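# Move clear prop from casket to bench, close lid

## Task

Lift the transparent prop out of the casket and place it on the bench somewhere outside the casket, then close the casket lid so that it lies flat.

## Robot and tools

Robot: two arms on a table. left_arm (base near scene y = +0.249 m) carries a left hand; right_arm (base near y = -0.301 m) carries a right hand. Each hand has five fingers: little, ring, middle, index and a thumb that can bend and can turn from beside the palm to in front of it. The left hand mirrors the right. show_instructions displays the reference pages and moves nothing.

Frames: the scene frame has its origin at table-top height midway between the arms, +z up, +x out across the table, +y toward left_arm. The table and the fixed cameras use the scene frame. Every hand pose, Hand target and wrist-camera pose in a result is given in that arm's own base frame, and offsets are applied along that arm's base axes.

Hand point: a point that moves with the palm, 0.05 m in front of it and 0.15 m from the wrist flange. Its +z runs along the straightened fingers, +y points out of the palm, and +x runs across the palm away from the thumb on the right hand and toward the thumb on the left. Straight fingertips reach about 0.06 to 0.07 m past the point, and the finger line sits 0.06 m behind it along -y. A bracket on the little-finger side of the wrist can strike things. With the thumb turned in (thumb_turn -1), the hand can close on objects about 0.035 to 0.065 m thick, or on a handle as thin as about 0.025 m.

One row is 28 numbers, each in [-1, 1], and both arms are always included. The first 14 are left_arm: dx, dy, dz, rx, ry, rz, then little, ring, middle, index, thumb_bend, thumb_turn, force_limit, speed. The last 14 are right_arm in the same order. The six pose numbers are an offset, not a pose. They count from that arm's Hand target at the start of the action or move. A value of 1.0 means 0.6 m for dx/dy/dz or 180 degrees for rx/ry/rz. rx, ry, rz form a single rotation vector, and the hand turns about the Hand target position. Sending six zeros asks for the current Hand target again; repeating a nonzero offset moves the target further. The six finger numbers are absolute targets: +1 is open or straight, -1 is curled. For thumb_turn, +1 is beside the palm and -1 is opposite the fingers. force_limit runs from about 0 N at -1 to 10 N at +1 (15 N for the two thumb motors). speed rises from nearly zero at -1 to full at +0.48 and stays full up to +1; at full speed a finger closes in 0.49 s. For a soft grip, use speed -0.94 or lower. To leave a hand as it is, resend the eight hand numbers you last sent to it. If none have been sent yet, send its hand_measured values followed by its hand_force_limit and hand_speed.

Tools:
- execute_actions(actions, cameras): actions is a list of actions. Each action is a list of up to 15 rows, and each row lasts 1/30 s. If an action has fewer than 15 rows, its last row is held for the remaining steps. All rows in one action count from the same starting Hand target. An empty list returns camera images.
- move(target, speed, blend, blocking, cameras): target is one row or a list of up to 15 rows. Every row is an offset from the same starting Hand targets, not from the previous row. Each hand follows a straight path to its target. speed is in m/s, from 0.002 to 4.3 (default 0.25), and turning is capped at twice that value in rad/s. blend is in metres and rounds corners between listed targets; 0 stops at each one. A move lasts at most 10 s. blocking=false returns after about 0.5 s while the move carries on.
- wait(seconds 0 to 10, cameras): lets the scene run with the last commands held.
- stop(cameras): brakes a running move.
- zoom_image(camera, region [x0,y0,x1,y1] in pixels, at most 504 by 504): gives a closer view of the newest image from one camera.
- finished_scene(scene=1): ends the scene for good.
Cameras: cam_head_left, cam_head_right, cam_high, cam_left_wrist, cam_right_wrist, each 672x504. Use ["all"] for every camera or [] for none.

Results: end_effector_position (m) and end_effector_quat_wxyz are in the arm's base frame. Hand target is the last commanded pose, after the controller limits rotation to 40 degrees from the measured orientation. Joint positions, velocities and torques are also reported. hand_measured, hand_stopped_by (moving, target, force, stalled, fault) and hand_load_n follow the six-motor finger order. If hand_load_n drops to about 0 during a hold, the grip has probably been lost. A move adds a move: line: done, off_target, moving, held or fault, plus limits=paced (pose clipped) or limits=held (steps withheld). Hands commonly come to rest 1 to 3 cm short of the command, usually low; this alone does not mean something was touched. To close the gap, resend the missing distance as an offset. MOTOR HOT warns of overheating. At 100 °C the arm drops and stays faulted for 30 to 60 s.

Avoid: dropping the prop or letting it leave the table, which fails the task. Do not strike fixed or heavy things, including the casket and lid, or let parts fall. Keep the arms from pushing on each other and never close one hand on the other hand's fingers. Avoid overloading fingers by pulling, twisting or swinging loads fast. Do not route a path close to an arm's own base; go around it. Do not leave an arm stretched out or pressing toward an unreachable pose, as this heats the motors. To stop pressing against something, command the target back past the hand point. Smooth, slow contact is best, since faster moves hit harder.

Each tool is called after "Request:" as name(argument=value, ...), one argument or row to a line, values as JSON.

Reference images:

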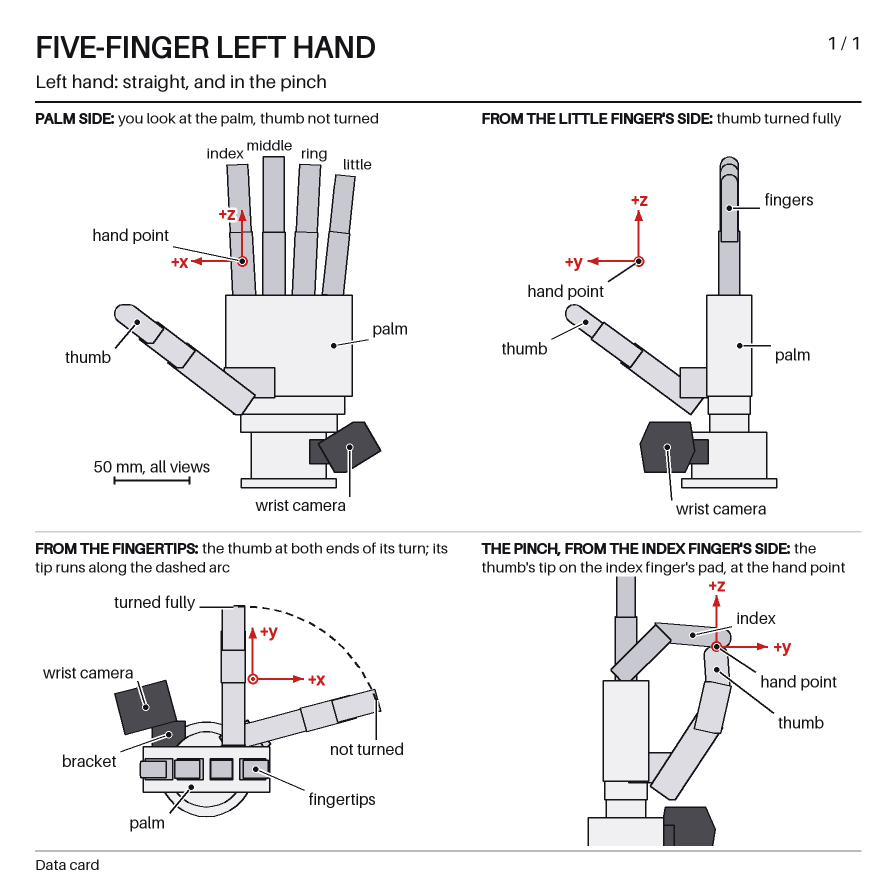

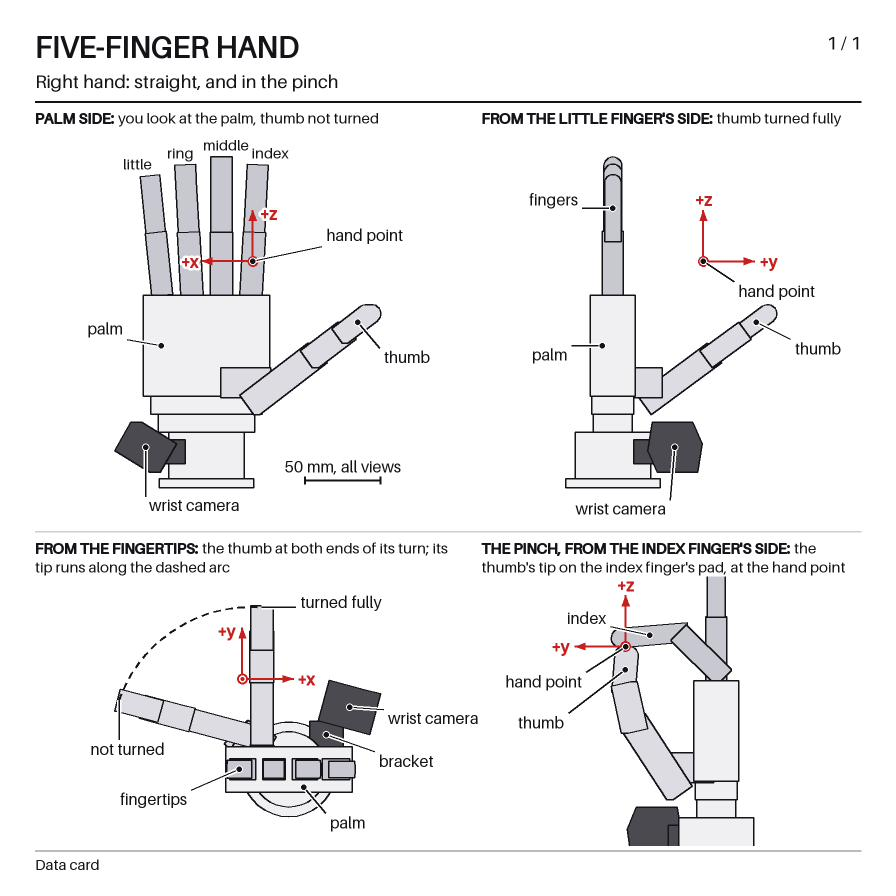

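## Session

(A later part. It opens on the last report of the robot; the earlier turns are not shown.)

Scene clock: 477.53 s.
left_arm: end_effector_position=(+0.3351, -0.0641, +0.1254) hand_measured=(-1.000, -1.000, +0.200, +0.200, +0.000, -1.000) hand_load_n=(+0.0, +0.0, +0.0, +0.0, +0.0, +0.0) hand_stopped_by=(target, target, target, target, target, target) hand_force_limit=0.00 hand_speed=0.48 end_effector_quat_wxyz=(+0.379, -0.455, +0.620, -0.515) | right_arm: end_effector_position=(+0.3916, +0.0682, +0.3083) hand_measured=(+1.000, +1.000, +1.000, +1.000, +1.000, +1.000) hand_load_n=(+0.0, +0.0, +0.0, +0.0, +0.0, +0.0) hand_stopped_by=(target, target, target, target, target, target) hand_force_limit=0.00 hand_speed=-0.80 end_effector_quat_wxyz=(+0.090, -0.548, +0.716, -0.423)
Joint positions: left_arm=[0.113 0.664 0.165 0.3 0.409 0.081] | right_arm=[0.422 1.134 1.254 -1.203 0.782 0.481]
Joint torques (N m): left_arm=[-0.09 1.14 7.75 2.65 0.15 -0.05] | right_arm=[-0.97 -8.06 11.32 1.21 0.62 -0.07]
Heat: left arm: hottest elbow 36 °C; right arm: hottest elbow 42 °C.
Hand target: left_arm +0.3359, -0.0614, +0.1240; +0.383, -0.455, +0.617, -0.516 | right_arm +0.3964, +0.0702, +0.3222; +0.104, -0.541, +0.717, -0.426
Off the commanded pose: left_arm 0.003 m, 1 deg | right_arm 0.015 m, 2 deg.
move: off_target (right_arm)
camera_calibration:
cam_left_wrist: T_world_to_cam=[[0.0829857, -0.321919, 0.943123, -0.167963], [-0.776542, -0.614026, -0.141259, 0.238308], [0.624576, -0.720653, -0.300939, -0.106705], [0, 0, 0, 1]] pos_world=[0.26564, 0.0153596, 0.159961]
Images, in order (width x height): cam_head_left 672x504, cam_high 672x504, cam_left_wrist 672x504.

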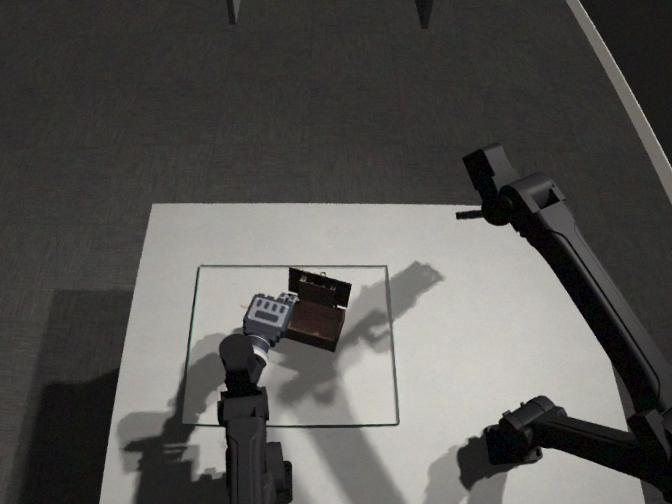

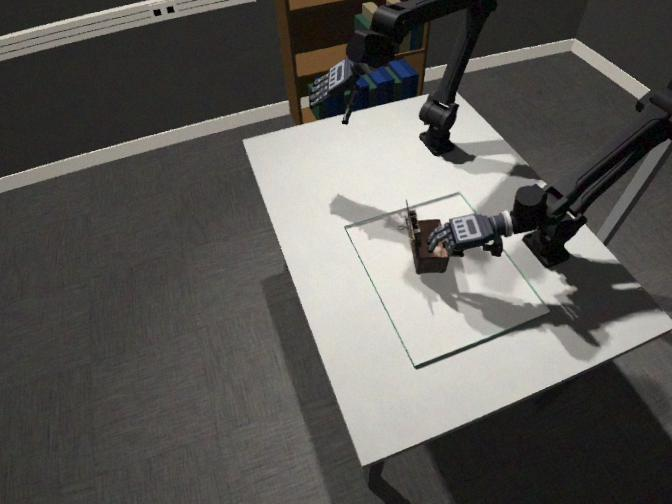

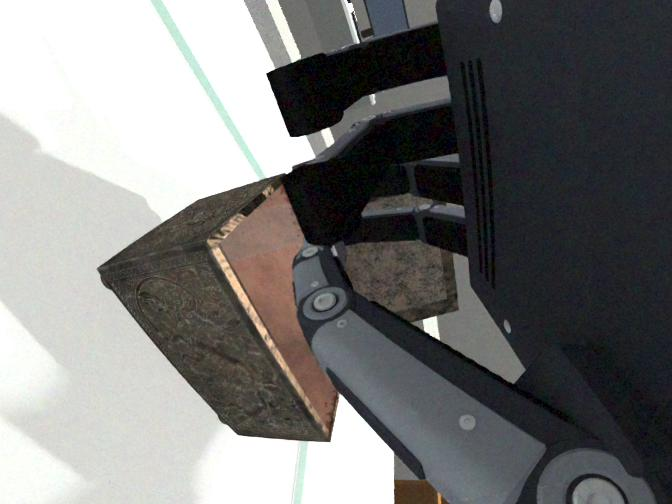

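Request:
move(
  target=[0.0,0.002,-0.030,0,0,0,-1,-1,0.2,0.2,0,-1,0,0.48,0,0,0,0,0,0,1,1,1,1,1,1,0,-0.8],
  cameras=["cam_high","cam_left_wrist","cam_head_right"],
  speed=0.04,
)

Request:
zoom_image(
  camera="cam_left_wrist",
  region=[200, 150, 400, 340],
)

Request:
zoom_image(
  camera="cam_high",
  region=[400, 190, 480, 280],
)

Scene clock: 487.07 s.
left_arm: end_effector_position=(+0.3355, -0.0630, +0.1073) hand_measured=(-1.000, -1.000, +0.200, +0.200, +0.000, -1.000) hand_load_n=(+0.0, +0.0, +0.0, +0.0, +0.5, +0.0) hand_stopped_by=(target, target, target, target, target, target) hand_force_limit=0.00 hand_speed=0.48 end_effector_quat_wxyz=(+0.379, -0.455, +0.619, -0.516) | right_arm: end_effector_position=(+0.3916, +0.0682, +0.3083) hand_measured=(+1.000, +1.000, +1.000, +1.000, +1.000, +1.000) hand_load_n=(+0.0, +0.0, +0.0, +0.0, +0.0, -0.5) hand_stopped_by=(target, target, target, target, target, target) hand_force_limit=0.00 hand_speed=-0.80 end_effector_quat_wxyz=(+0.090, -0.548, +0.716, -0.423)
Joint positions: left_arm=[0.119 0.746 0.129 0.418 0.415 0.081] | right_arm=[0.422 1.134 1.254 -1.203 0.782 0.481]
Joint torques (N m): left_arm=[-0.21 1.26 7.35 2.86 0.11 -0.1] | right_arm=[-1.32 -8.06 11.33 1.16 0.63 -0.06]
Heat: left arm: hottest elbow 36 °C; right arm: hottest elbow 42 °C.
Hand target: left_arm +0.3359, -0.0602, +0.1058; +0.383, -0.455, +0.617, -0.516 | right_arm +0.3964, +0.0702, +0.3222; +0.104, -0.541, +0.717, -0.426
Off the commanded pose: left_arm 0.003 m, 1 deg | right_arm 0.015 m, 2 deg.
move: off_target (right_arm)
camera_calibration:
cam_left_wrist: T_world_to_cam=[[0.0832197, -0.320655, 0.943533, -0.150621], [-0.776464, -0.614345, -0.140298, 0.236571], [0.624642, -0.720944, -0.300103, -0.11177], [0, 0, 0, 1]] pos_world=[0.26604, 0.0164588, 0.141764]
Images, in order (width x height): cam_head_right 672x504, cam_high 672x504, cam_left_wrist 672x504.

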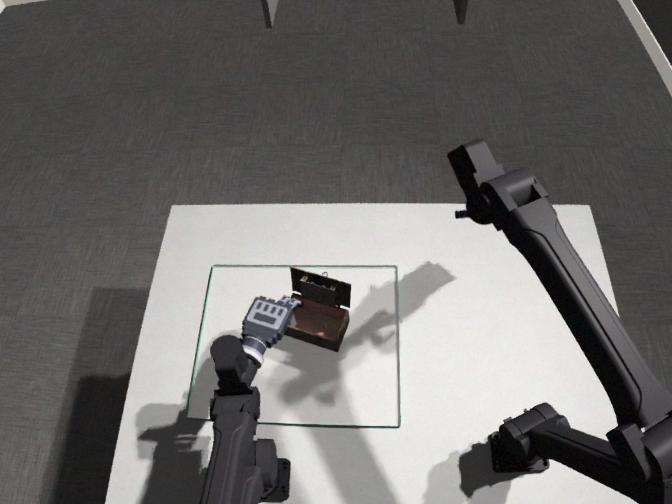

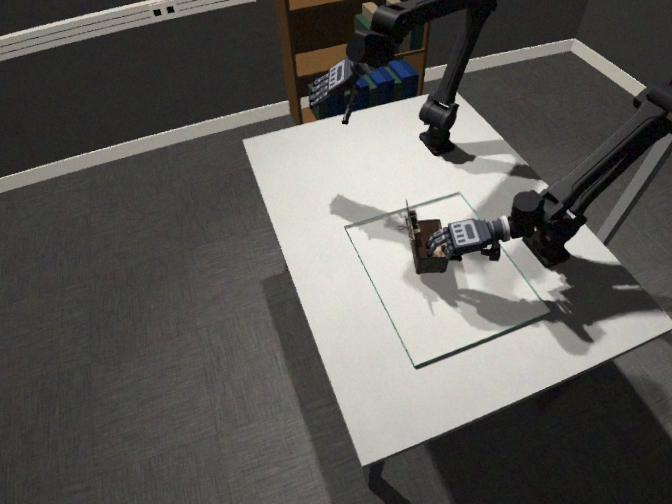

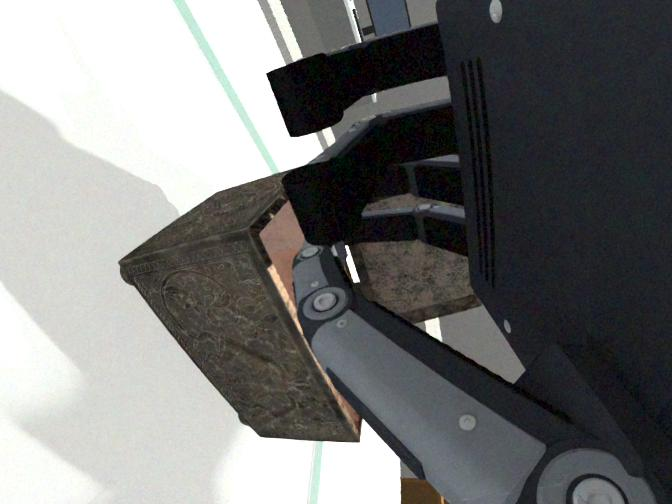

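Scaled by 2.520 from the camera's 672x504 image, which has a finer 960x720 frame.

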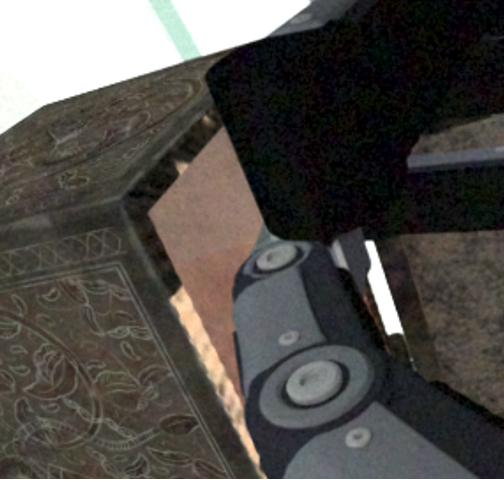

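Scaled by 5.600 from the camera's 672x504 image, which has a finer 960x720 frame.

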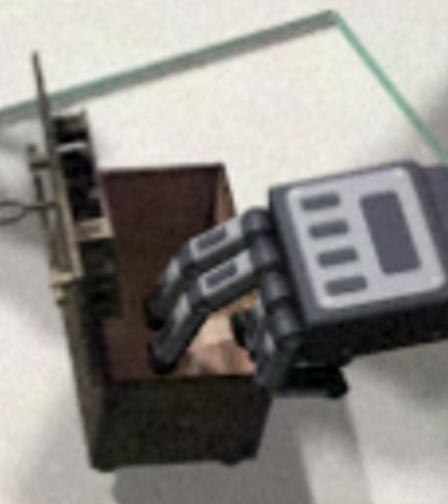

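Request:
move(
  target=[0.0,0.0,0.0,0,0,0,-1,-1,-0.4,-0.4,0,-1,-0.5,-0.9,0,0,0,0,0,0,1,1,1,1,1,1,0,-0.8],
  cameras=["cam_high","cam_left_wrist"],
  speed=0.04,
)

Request:
zoom_image(
  camera="cam_left_wrist",
  region=[200, 150, 400, 340],
)

Request:
zoom_image(
  camera="cam_high",
  region=[400, 190, 480, 280],
)

Scene clock: 494.10 s.
left_arm: end_effector_position=(+0.3356, -0.0630, +0.1074) hand_measured=(-1.000, -1.000, -0.002, -0.236, +0.000, -1.000) hand_load_n=(+0.0, +0.0, +5.5, +3.5, +2.0, +0.5) hand_stopped_by=(target, target, force, force, target, target) hand_force_limit=-0.50 hand_speed=-0.90 end_effector_quat_wxyz=(+0.379, -0.455, +0.619, -0.516) | right_arm: end_effector_position=(+0.3916, +0.0682, +0.3083) hand_measured=(+1.000, +1.000, +1.000, +1.000, +1.000, +1.000) hand_load_n=(+0.0, +0.0, +0.0, +0.0, +0.0, -0.5) hand_stopped_by=(target, target, target, target, target, target) hand_force_limit=0.00 hand_speed=-0.80 end_effector_quat_wxyz=(+0.090, -0.548, +0.716, -0.423)
Joint positions: left_arm=[0.119 0.746 0.129 0.419 0.415 0.081] | right_arm=[0.422 1.134 1.254 -1.203 0.782 0.481]
Joint torques (N m): left_arm=[0.62 0.5 7.17 2.77 0.12 -0.12] | right_arm=[-1.44 -8.06 11.37 1.02 0.63 -0.05]
Heat: left arm: hottest elbow 35 °C; right arm: hottest elbow 42 °C.
Hand target: left_arm +0.3359, -0.0602, +0.1058; +0.383, -0.455, +0.617, -0.516 | right_arm +0.3964, +0.0702, +0.3222; +0.104, -0.541, +0.717, -0.426
Off the commanded pose: left_arm 0.003 m, 1 deg | right_arm 0.015 m, 2 deg.
move: off_target (right_arm)
camera_calibration:
cam_left_wrist: T_world_to_cam=[[0.0828832, -0.320691, 0.94355, -0.150533], [-0.776419, -0.614334, -0.140596, 0.236601], [0.624743, -0.720938, -0.299909, -0.111825], [0, 0, 0, 1]] pos_world=[0.26604, 0.0164588, 0.141764]
Images, in order (width x height): cam_high 672x504, cam_left_wrist 672x504.

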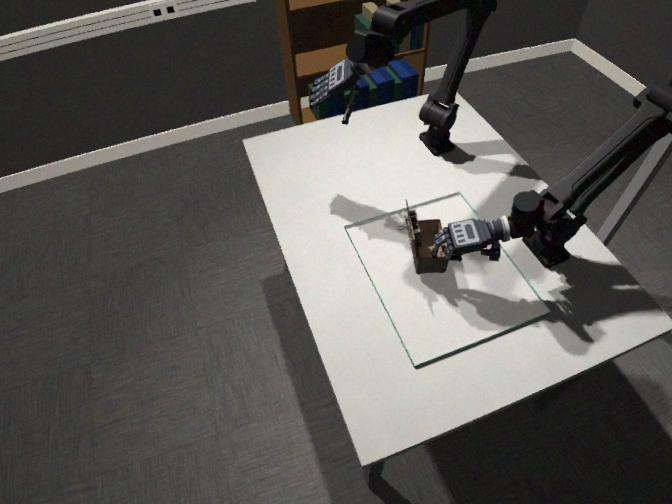

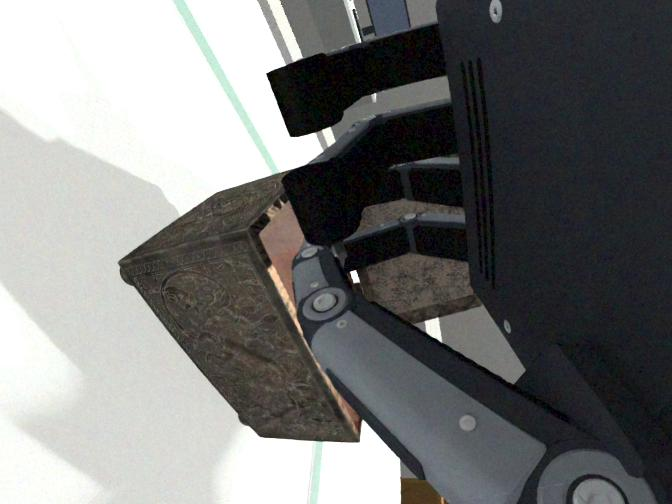

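Scaled by 2.520 from the camera's 672x504 image, which has a finer 960x720 frame.

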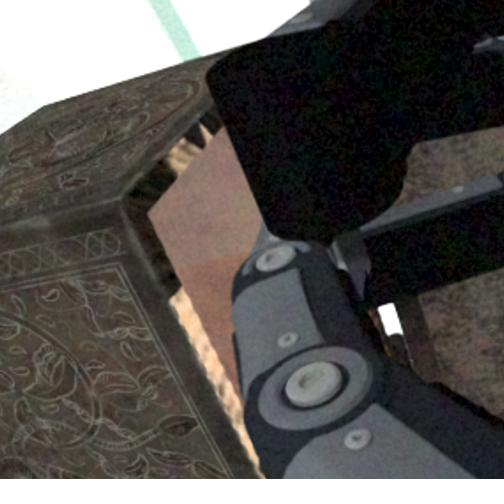

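Scaled by 5.600 from the camera's 672x504 image, which has a finer 960x720 frame.

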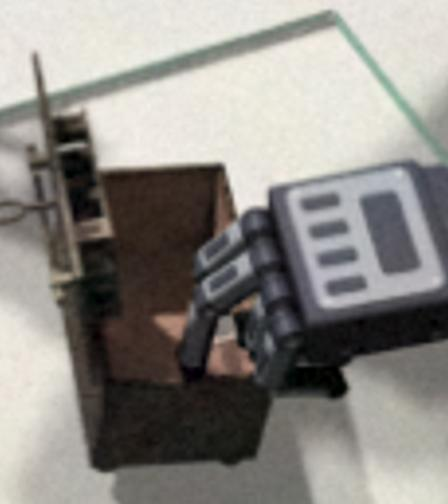

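Request:
move(
  target=[0.003,-0.003,0.08,0,0,0,-1,-1,-0.4,-0.4,0,-1,-0.5,-0.9,0,0,0,0,0,0,1,1,1,1,1,1,0,-0.8],
  cameras=["cam_high","cam_left_wrist"],
  speed=0.04,
)

Request:
zoom_image(
  camera="cam_left_wrist",
  region=[200, 150, 400, 340],
)

Request:
zoom_image(
  camera="cam_high",
  region=[400, 190, 480, 280],
)

Scene clock: 502.90 s.
left_arm: end_effector_position=(+0.3220, -0.0641, +0.1203) hand_measured=(-1.000, -1.000, -0.002, -0.236, +0.002, -1.000) hand_load_n=(+0.0, +0.0, +7.0, +3.5, +4.0, +1.0) hand_stopped_by=(target, target, force, force, target, target) hand_force_limit=-0.50 hand_speed=-0.90 end_effector_quat_wxyz=(+0.365, -0.468, +0.626, -0.507) | right_arm: end_effector_position=(+0.3916, +0.0682, +0.3083) hand_measured=(+1.000, +1.000, +1.000, +1.000, +1.000, +1.000) hand_load_n=(+0.0, +0.0, +0.0, +0.0, +0.0, +0.0) hand_stopped_by=(target, target, target, target, target, target) hand_force_limit=0.00 hand_speed=-0.80 end_effector_quat_wxyz=(+0.090, -0.548, +0.716, -0.423)
Joint positions: left_arm=[0.119 0.59 0.162 0.185 0.412 0.081] | right_arm=[0.422 1.134 1.254 -1.203 0.782 0.481]
Joint torques (N m): left_arm=[-0.56 0.91 12.7 1.51 -0.08 -0.15] | right_arm=[-0.91 -8.35 11.32 1.01 0.63 -0.04]
Heat: left arm: hottest elbow 35 °C; right arm: hottest elbow 42 °C.
Hand target: left_arm +0.3377, -0.0620, +0.1541; +0.383, -0.455, +0.616, -0.516 | right_arm +0.3964, +0.0702, +0.3222; +0.104, -0.541, +0.717, -0.426
Off the commanded pose: left_arm 0.037 m, 3 deg | right_arm 0.015 m, 2 deg.
move: off_target (left_arm, right_arm)
camera_calibration:
cam_left_wrist: T_world_to_cam=[[0.125338, -0.31611, 0.940407, -0.174939], [-0.779969, -0.617198, -0.103512, 0.223737], [0.613138, -0.720514, -0.323914, -0.0935899], [0, 0, 0, 1]] pos_world=[0.253818, 0.0153569, 0.157358]
Images, in order (width x height): cam_high 672x504, cam_left_wrist 672x504.

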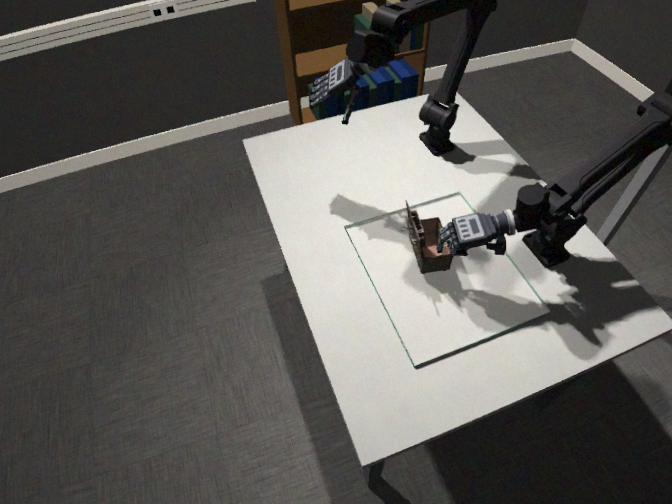

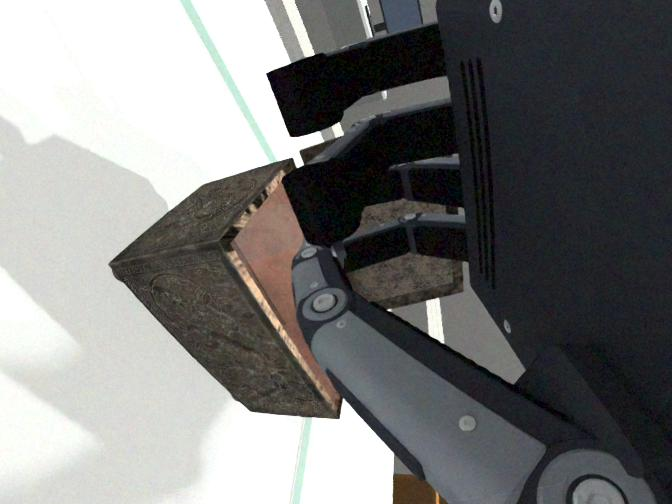

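Scaled by 2.520 from the camera's 672x504 image, which has a finer 960x720 frame.

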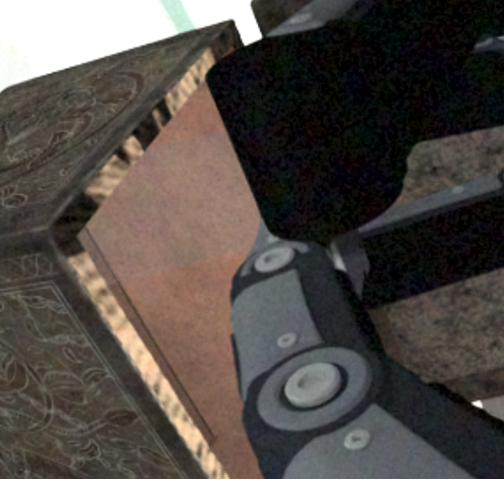

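Scaled by 5.600 from the camera's 672x504 image, which has a finer 960x720 frame.

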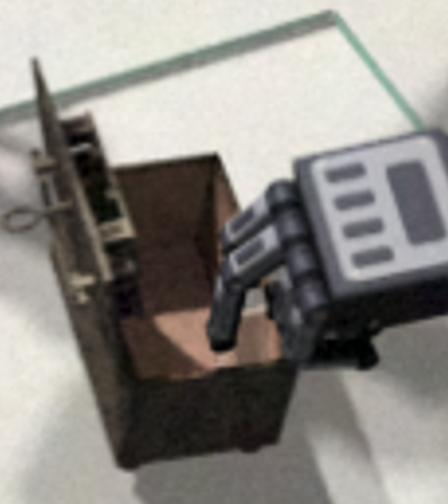

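Request:
move(
  target=[-0.023,-0.003,-0.075,0,0,0,-1,-1,-0.4,-0.4,0,-1,-0.5,-0.9,0,0,0,0,0,0,1,1,1,1,1,1,0,-0.8],
  cameras=["cam_high"],
  speed=0.05,
)

Request:
zoom_image(
  camera="cam_high",
  region=[400, 190, 480, 280],
)

Scene clock: 521.57 s.
left_arm: end_effector_position=(+0.3227, -0.0635, +0.1084) hand_measured=(-1.000, -1.000, -0.002, -0.236, +0.000, -1.000) hand_load_n=(+0.0, +0.0, +5.0, +4.0, +2.0, +0.0) hand_stopped_by=(target, target, force, force, target, target) hand_force_limit=-0.50 hand_speed=-0.90 end_effector_quat_wxyz=(+0.379, -0.458, +0.619, -0.513) | right_arm: end_effector_position=(+0.3916, +0.0682, +0.3083) hand_measured=(+1.000, +1.000, +1.000, +1.000, +1.000, +1.000) hand_load_n=(+0.0, +0.0, +0.0, +0.0, +0.0, +0.0) hand_stopped_by=(target, target, target, target, target, target) hand_force_limit=0.00 hand_speed=-0.80 end_effector_quat_wxyz=(+0.090, -0.548, +0.716, -0.423)
Joint positions: left_arm=[0.119 0.639 0.112 0.323 0.409 0.081] | right_arm=[0.422 1.134 1.254 -1.203 0.782 0.481]
Joint torques (N m): left_arm=[-0.73 0.97 7.8 2.89 -0.14 -0.15] | right_arm=[-1.26 -8.41 11.33 1.13 0.64 -0.05]
Heat: left arm: hottest elbow 36 °C; right arm: hottest elbow 42 °C.
Hand target: left_arm +0.3239, -0.0638, +0.1090; +0.383, -0.455, +0.616, -0.516 | right_arm +0.3964, +0.0702, +0.3222; +0.104, -0.541, +0.717, -0.426
Off the commanded pose: left_arm 0.002 m, 1 deg | right_arm 0.015 m, 2 deg.
move: off_target (right_arm)
Images, in order (width x height): cam_high 672x504.

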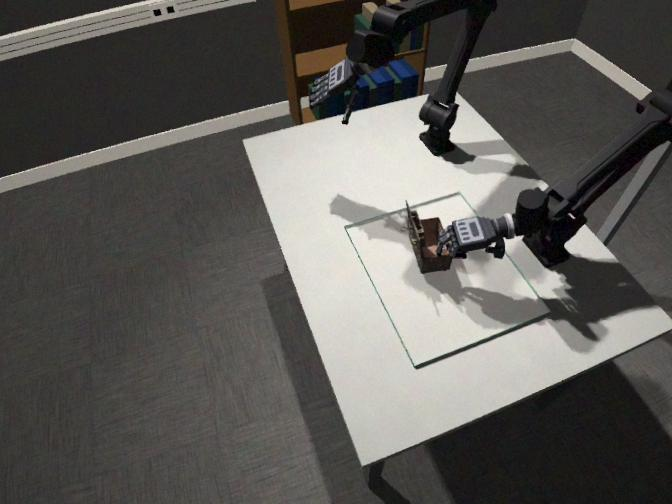

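Scaled by 5.600 from the camera's 672x504 image, which has a finer 960x720 frame.

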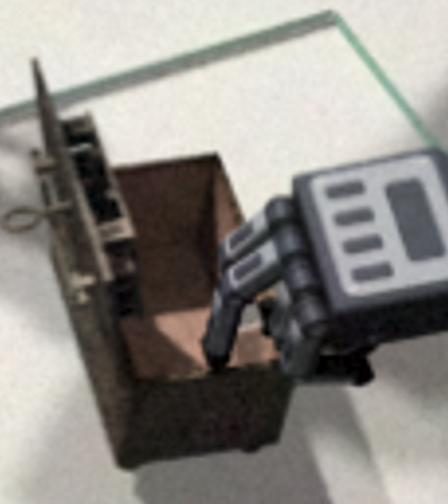

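Request:
move(
  target=[
    [0,0,0,0,0,0,-1,-1,0.25,0.25,0,-1,-0.5,-0.6,0,0,0,0,0,0,1,1,1,1,1,1,0,-0.8],
    [0.0,0,0.1,0,0,0,-1,-1,0.25,0.25,0,-1,-0.5,-0.6,0,0,0,0,0,0,1,1,1,1,1,1,0,-0.8],
  ],
  cameras=["cam_high","cam_left_wrist","cam_head_left","cam_head_right"],
  speed=0.06,
)

Request:
zoom_image(
  camera="cam_left_wrist",
  region=[140, 150, 390, 360],
)

Request:
zoom_image(
  camera="cam_high",
  region=[400, 190, 480, 280],
)

Scene clock: 527.33 s.
left_arm: end_effector_position=(+0.3106, -0.0649, +0.1314) hand_measured=(-1.000, -1.000, +0.250, +0.250, +0.000, -1.000) hand_load_n=(+0.0, +0.0, +0.0, +0.0, +0.0, +0.0) hand_stopped_by=(target, target, target, target, target, target) hand_force_limit=-0.50 hand_speed=-0.60 end_effector_quat_wxyz=(+0.364, -0.471, +0.626, -0.504) | right_arm: end_effector_position=(+0.3916, +0.0682, +0.3083) hand_measured=(+1.000, +1.000, +1.000, +1.000, +1.000, +1.000) hand_load_n=(+0.0, +0.0, +0.0, +0.0, +0.0, +0.0) hand_stopped_by=(target, target, target, target, target, target) hand_force_limit=0.00 hand_speed=-0.80 end_effector_quat_wxyz=(+0.090, -0.548, +0.716, -0.423)
Joint positions: left_arm=[0.119 0.478 0.177 0.051 0.409 0.081] | right_arm=[0.422 1.134 1.254 -1.203 0.782 0.481]
Joint torques (N m): left_arm=[-1.32 1.32 13.2 1.54 -0.05 -0.13] | right_arm=[-1.49 -8 11.34 1.11 0.62 -0.04]
Heat: left arm: hottest elbow 37 °C; right arm: hottest elbow 42 °C.
Hand target: left_arm +0.3239, -0.0638, +0.1688; +0.383, -0.455, +0.617, -0.516 | right_arm +0.3964, +0.0702, +0.3222; +0.104, -0.541, +0.717, -0.426
Off the commanded pose: left_arm 0.040 m, 3 deg | right_arm 0.015 m, 2 deg.
move: off_target (left_arm, right_arm)
camera_calibration:
cam_left_wrist: T_world_to_cam=[[0.132551, -0.315702, 0.939555, -0.186344], [-0.778595, -0.619763, -0.0984047, 0.214271], [0.613368, -0.718489, -0.327954, -0.0829667], [0, 0, 0, 1]] pos_world=[0.24242, 0.0143579, 0.168956]
Images, in order (width x height): cam_head_left 672x504, cam_head_right 672x504, cam_high 672x504, cam_left_wrist 672x504.

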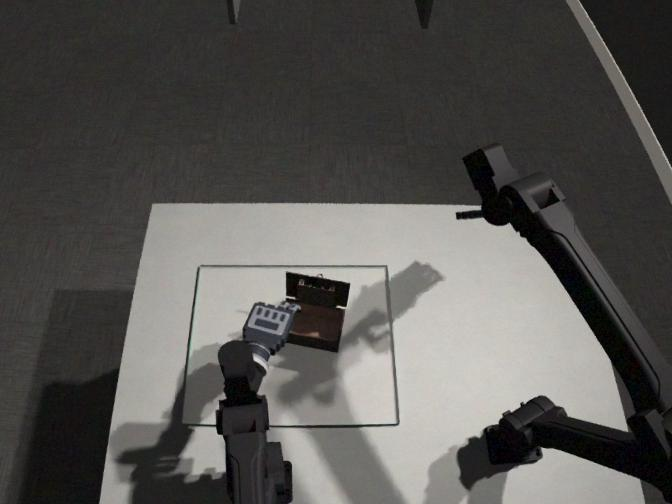

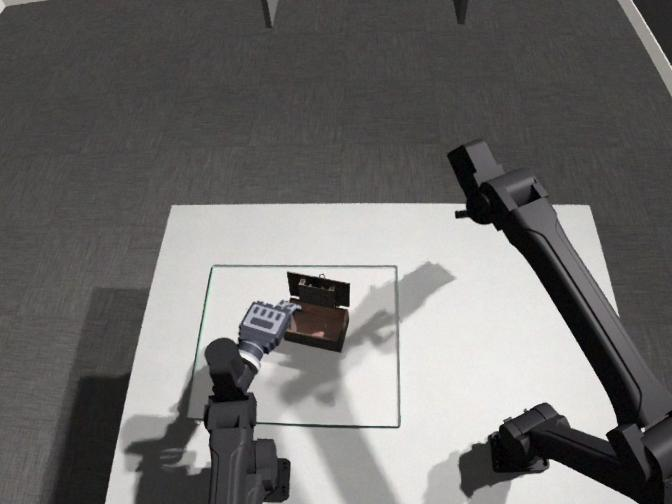

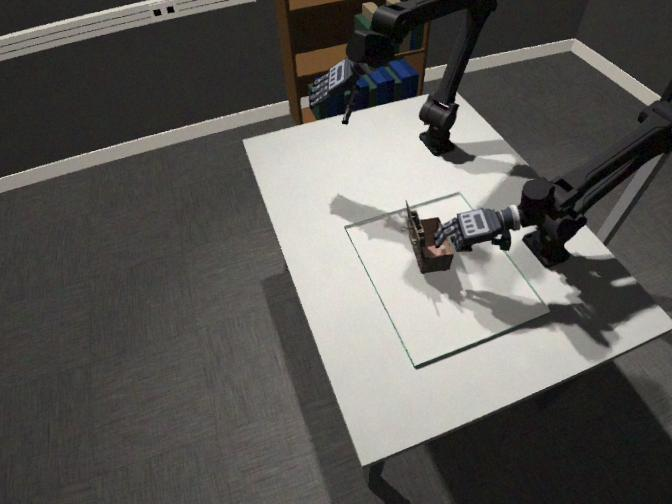

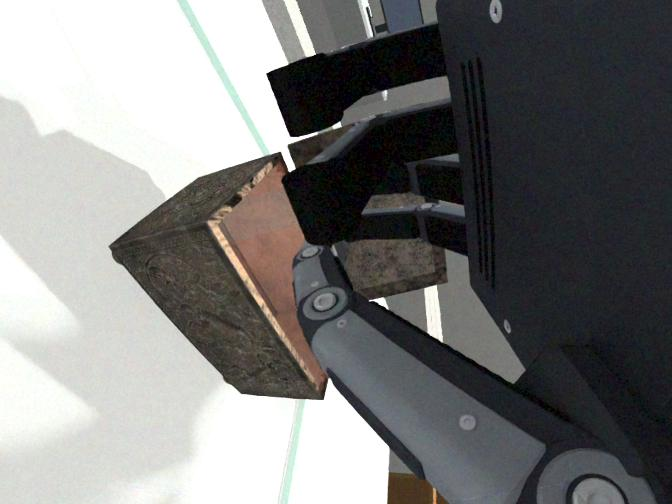

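Scaled by 2.016 from the camera's 672x504 image, which has a finer 960x720 frame.

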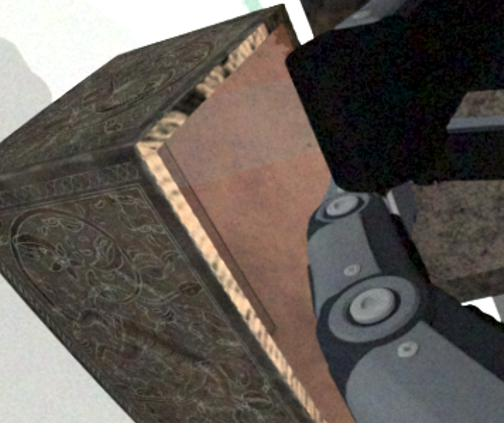

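Scaled by 5.600 from the camera's 672x504 image, which has a finer 960x720 frame.

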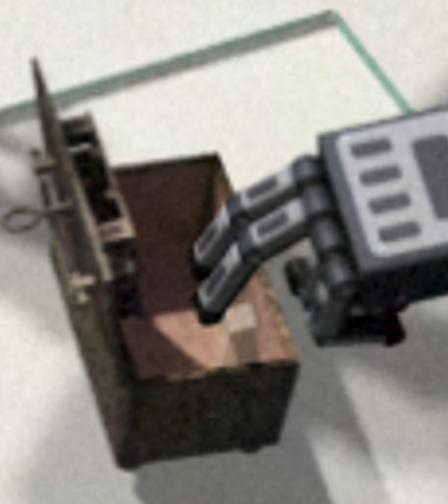

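Request:
move(
  target=[
    [-0.03,0.02,0.12,0,0,0,-1,-1,0.25,0.25,0,-1,-0.5,-0.6,0,0,0,0,0,0,1,1,1,1,1,1,0,-0.8],
  ],
  cameras=["cam_high","cam_left_wrist"],
  speed=0.12,
)

Request:
zoom_image(
  camera="cam_left_wrist",
  region=[60, 150, 290, 360],
)

Request:
zoom_image(
  camera="cam_high",
  region=[405, 200, 465, 280],
)

Request:
zoom_image(
  camera="cam_left_wrist",
  region=[130, 170, 230, 290],
)

Scene clock: 534.03 s.
left_arm: end_effector_position=(+0.3004, -0.0564, +0.2020) hand_measured=(-1.000, -1.000, +0.250, +0.250, +0.000, -1.000) hand_load_n=(+0.0, +0.0, +0.0, +0.0, +0.0, +0.0) hand_stopped_by=(target, target, target, target, target, target) hand_force_limit=-0.50 hand_speed=-0.60 end_effector_quat_wxyz=(+0.358, -0.473, +0.624, -0.508) | right_arm: end_effector_position=(+0.3916, +0.0682, +0.3083) hand_measured=(+1.000, +1.000, +1.000, +1.000, +1.000, +1.000) hand_load_n=(+0.0, +0.0, +0.0, -0.5, +0.0, +0.0) hand_stopped_by=(target, target, target, target, target, target) hand_force_limit=0.00 hand_speed=-0.80 end_effector_quat_wxyz=(+0.090, -0.548, +0.716, -0.423)
Joint positions: left_arm=[0.199 0.365 0.348 -0.244 0.493 0.09] | right_arm=[0.422 1.134 1.254 -1.203 0.782 0.481]
Joint torques (N m): left_arm=[0.67 1.2 13.65 1.47 0.16 -0.02] | right_arm=[-1.08 -8.23 11.34 1.01 0.65 -0.08]
Heat: left arm: hottest elbow 39 °C; right arm: hottest elbow 42 °C.
Hand target: left_arm +0.3059, -0.0518, +0.2410; +0.383, -0.455, +0.616, -0.516 | right_arm +0.3964, +0.0702, +0.3222; +0.104, -0.541, +0.717, -0.426
Off the commanded pose: left_arm 0.039 m, 4 deg | right_arm 0.015 m, 2 deg.
move: off_target (left_arm, right_arm)
camera_calibration:
cam_left_wrist: T_world_to_cam=[[0.135548, -0.302737, 0.943386, -0.249554], [-0.781411, -0.618054, -0.0860616, 0.216999], [0.609117, -0.725506, -0.320338, -0.0481318], [0, 0, 0, 1]] pos_world=[0.232709, 0.0236477, 0.238682]
Images, in order (width x height): cam_high 672x504, cam_left_wrist 672x504.

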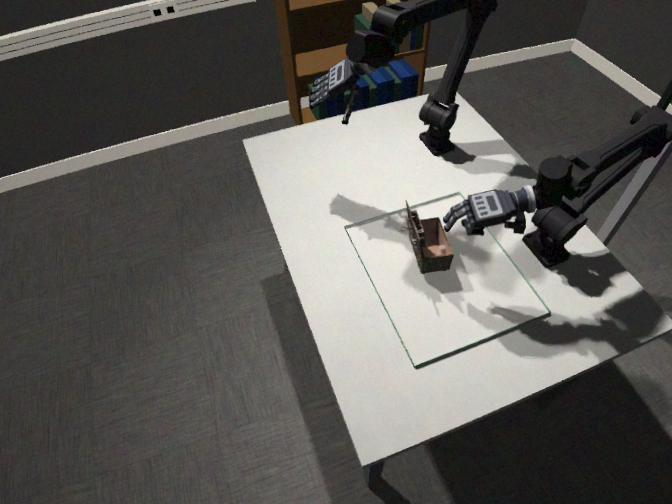

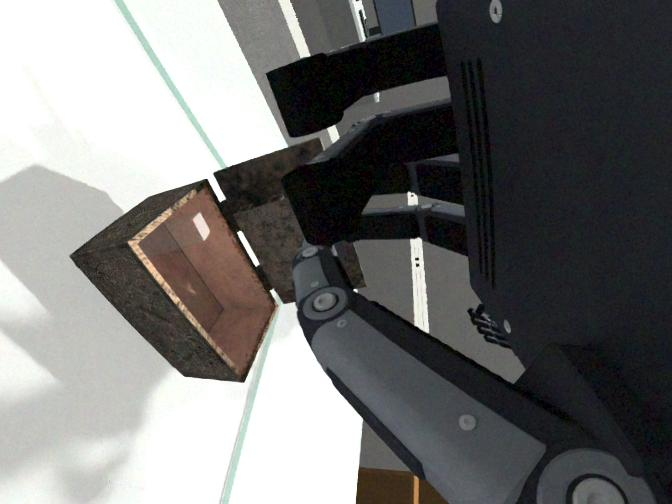

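Scaled by 2.191 from the camera's 672x504 image, which has a finer 960x720 frame.

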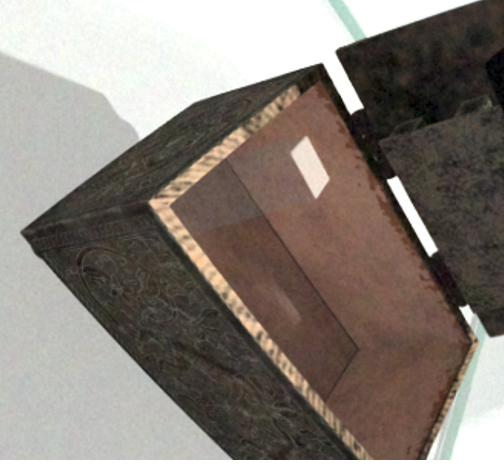

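Scaled by 6.300 from the camera's 672x504 image, which has a finer 960x720 frame.

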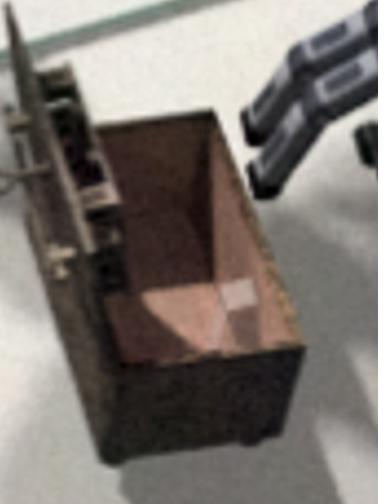

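Scaled by 4.200 from the camera's 672x504 image, which has a finer 960x720 frame.

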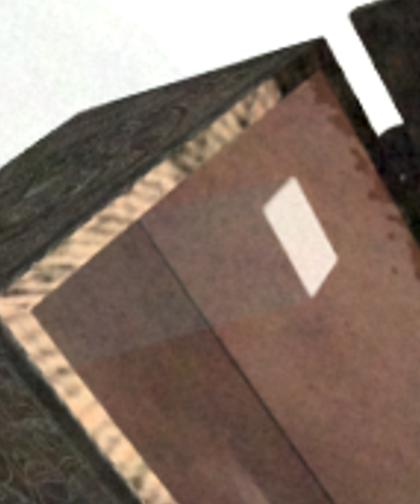

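Request:
move(
  target=[0.032,-0.015,-0.168,0,0,0,-1,-1,0.3,0.2,0,-1,-0.5,-0.6,0,0,0,0,0,0,1,1,1,1,1,1,0,-0.8],
  cameras=["cam_high","cam_left_wrist"],
  speed=0.1,
)

Request:
zoom_image(
  camera="cam_left_wrist",
  region=[130, 130, 390, 360],
)

Request:
zoom_image(
  camera="cam_high",
  region=[405, 200, 475, 280],
)

Scene clock: 575.77 s.
left_arm: end_effector_position=(+0.3244, -0.0578, +0.1416) hand_measured=(-1.000, -1.000, +0.300, +0.200, +0.000, -1.000) hand_load_n=(+0.0, +0.0, +0.0, +0.0, +0.0, +0.0) hand_stopped_by=(target, target, target, target, target, target) hand_force_limit=-0.50 hand_speed=-0.60 end_effector_quat_wxyz=(+0.384, -0.457, +0.618, -0.512) | right_arm: end_effector_position=(+0.3916, +0.0682, +0.3083) hand_measured=(+1.000, +1.000, +1.000, +1.000, +1.000, +1.000) hand_load_n=(+0.0, +0.0, +0.0, +0.0, +0.0, +0.0) hand_stopped_by=(target, target, target, target, target, target) hand_force_limit=0.00 hand_speed=-0.80 end_effector_quat_wxyz=(+0.090, -0.548, +0.716, -0.423)
Joint positions: left_arm=[0.145 0.536 0.184 0.152 0.427 0.091] | right_arm=[0.422 1.134 1.254 -1.203 0.782 0.481]
Joint torques (N m): left_arm=[-1.38 1.73 8.28 3.07 -0.13 -0.18] | right_arm=[-0.97 -7.77 11.3 1.11 0.62 -0.05]
Heat: left arm: hottest elbow 45 °C; right arm: hottest elbow 43 °C.
Hand target: left_arm +0.3251, -0.0607, +0.1402; +0.383, -0.455, +0.616, -0.516 | right_arm +0.3964, +0.0702, +0.3222; +0.104, -0.541, +0.717, -0.426
Off the commanded pose: left_arm 0.003 m, 1 deg | right_arm 0.015 m, 2 deg.
move: off_target (right_arm)
camera_calibration:
cam_left_wrist: T_world_to_cam=[[0.0846206, -0.32581, 0.941641, -0.180715], [-0.768739, -0.622596, -0.146337, 0.233815], [0.63394, -0.711493, -0.303147, -0.0928], [0, 0, 0, 1]] pos_world=[0.253864, 0.0206672, 0.176252]
Images, in order (width x height): cam_high 672x504, cam_left_wrist 672x504.

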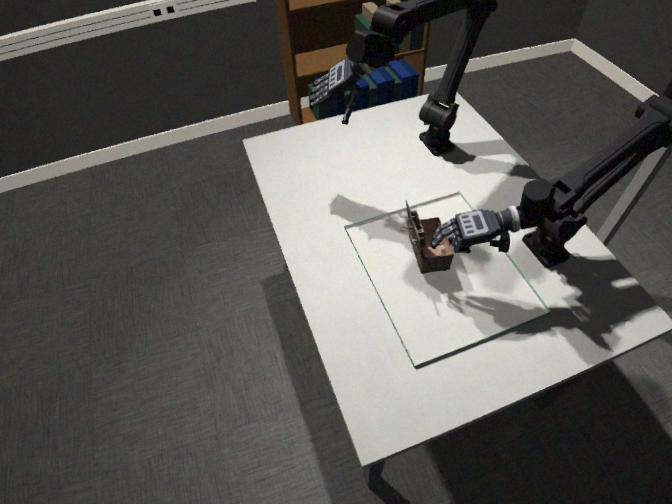

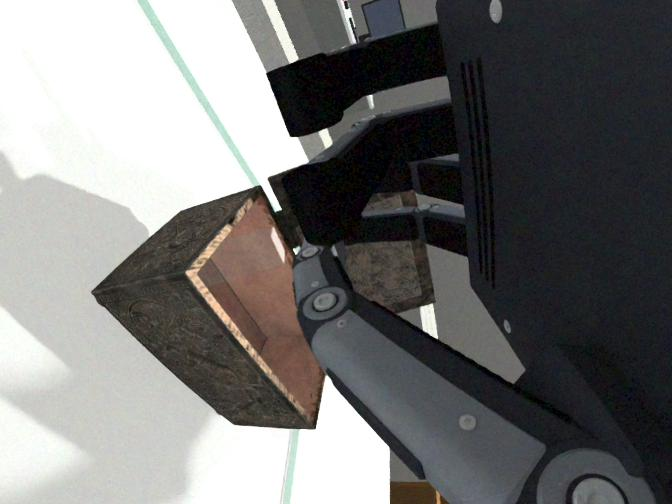

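Scaled by 1.938 from the camera's 672x504 image, which has a finer 960x720 frame.

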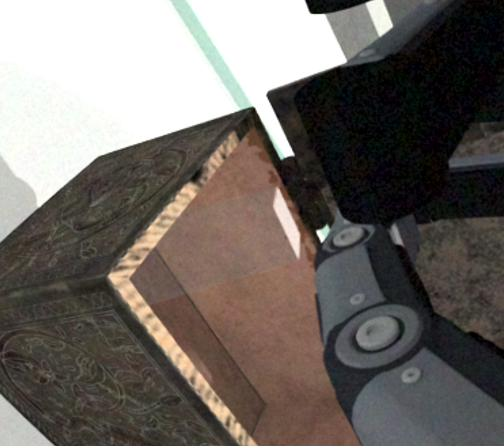

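Scaled by 6.300 from the camera's 672x504 image, which has a finer 960x720 frame.

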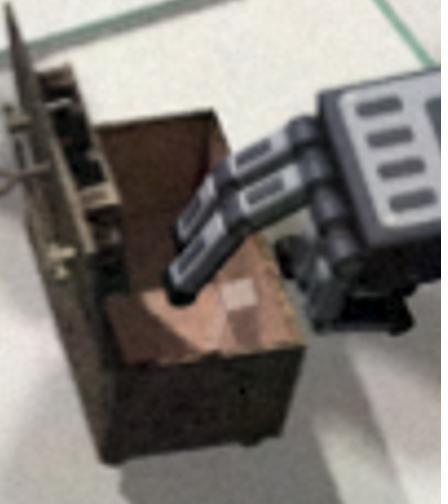

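Request:
move(
  target=[0.002,-0.004,-0.061,0,0,0,-1,-1,0.3,0.2,0,-1,-0.5,-0.6,0,0,0,0,0,0,1,1,1,1,1,1,0,-0.8],
  cameras=["cam_high","cam_left_wrist"],
  speed=0.05,
)

Request:
zoom_image(
  camera="cam_left_wrist",
  region=[200, 150, 400, 340],
)

Request:
zoom_image(
  camera="cam_high",
  region=[405, 200, 475, 280],
)

Scene clock: 587.23 s.
left_arm: end_effector_position=(+0.3266, -0.0600, +0.1044) hand_measured=(-1.000, -1.000, +0.300, +0.200, +0.000, -1.000) hand_load_n=(+0.0, +0.0, +0.0, +0.0, +0.0, +0.0) hand_stopped_by=(target, target, target, target, target, target) hand_force_limit=-0.50 hand_speed=-0.60 end_effector_quat_wxyz=(+0.384, -0.457, +0.618, -0.512) | right_arm: end_effector_position=(+0.3916, +0.0682, +0.3083) hand_measured=(+1.000, +1.000, +1.000, +1.000, +1.000, +1.000) hand_load_n=(+0.0, +0.5, +0.0, +0.0, +0.0, +0.0) hand_stopped_by=(target, target, target, target, target, target) hand_force_limit=0.00 hand_speed=-0.80 end_effector_quat_wxyz=(+0.090, -0.548, +0.716, -0.423)
Joint positions: left_arm=[0.129 0.685 0.107 0.379 0.412 0.088] | right_arm=[0.422 1.134 1.254 -1.203 0.782 0.481]
Joint torques (N m): left_arm=[-1.26 1.38 7.45 2.7 -0.11 -0.15] | right_arm=[-1.26 -8.7 11.36 0.99 0.63 -0.03]
Heat: left arm: hottest elbow 43 °C; right arm: hottest elbow 43 °C.
Hand target: left_arm +0.3262, -0.0632, +0.1034; +0.383, -0.455, +0.617, -0.516 | right_arm +0.3964, +0.0702, +0.3222; +0.104, -0.541, +0.717, -0.426
Off the commanded pose: left_arm 0.003 m, 1 deg | right_arm 0.015 m, 2 deg.
move: off_target (right_arm)
camera_calibration:
cam_left_wrist: T_world_to_cam=[[0.0860405, -0.326253, 0.941359, -0.147091], [-0.768916, -0.622576, -0.145491, 0.228648], [0.633534, -0.711307, -0.304428, -0.106697], [0, 0, 0, 1]] pos_world=[0.256064, 0.0184675, 0.139251]
Images, in order (width x height): cam_high 672x504, cam_left_wrist 672x504.

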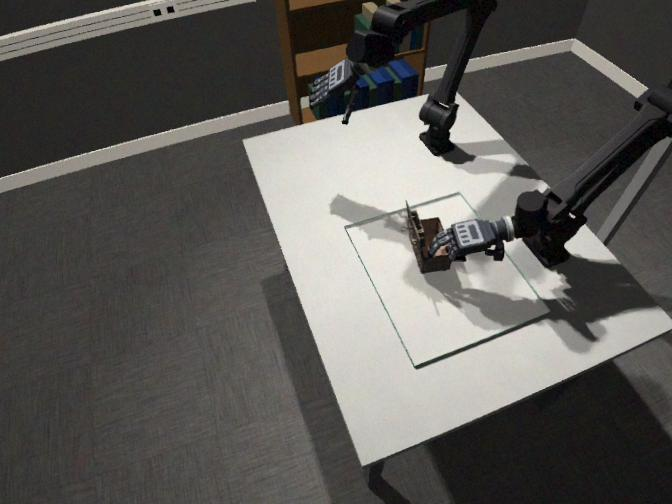

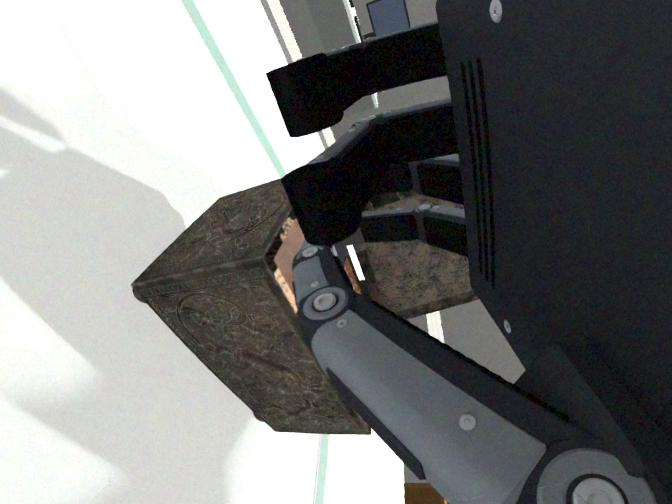

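Scaled by 2.520 from the camera's 672x504 image, which has a finer 960x720 frame.

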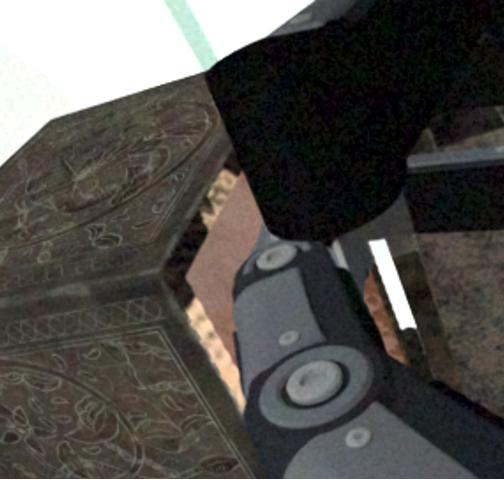

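Scaled by 6.300 from the camera's 672x504 image, which has a finer 960x720 frame.

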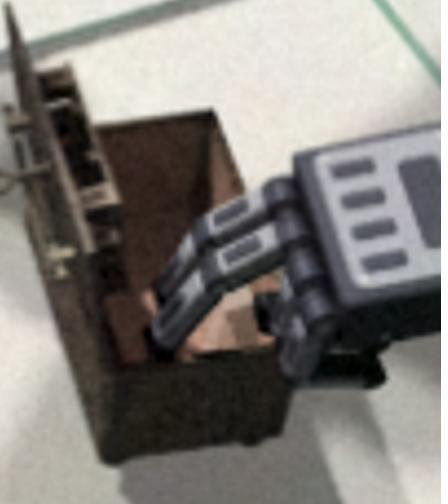

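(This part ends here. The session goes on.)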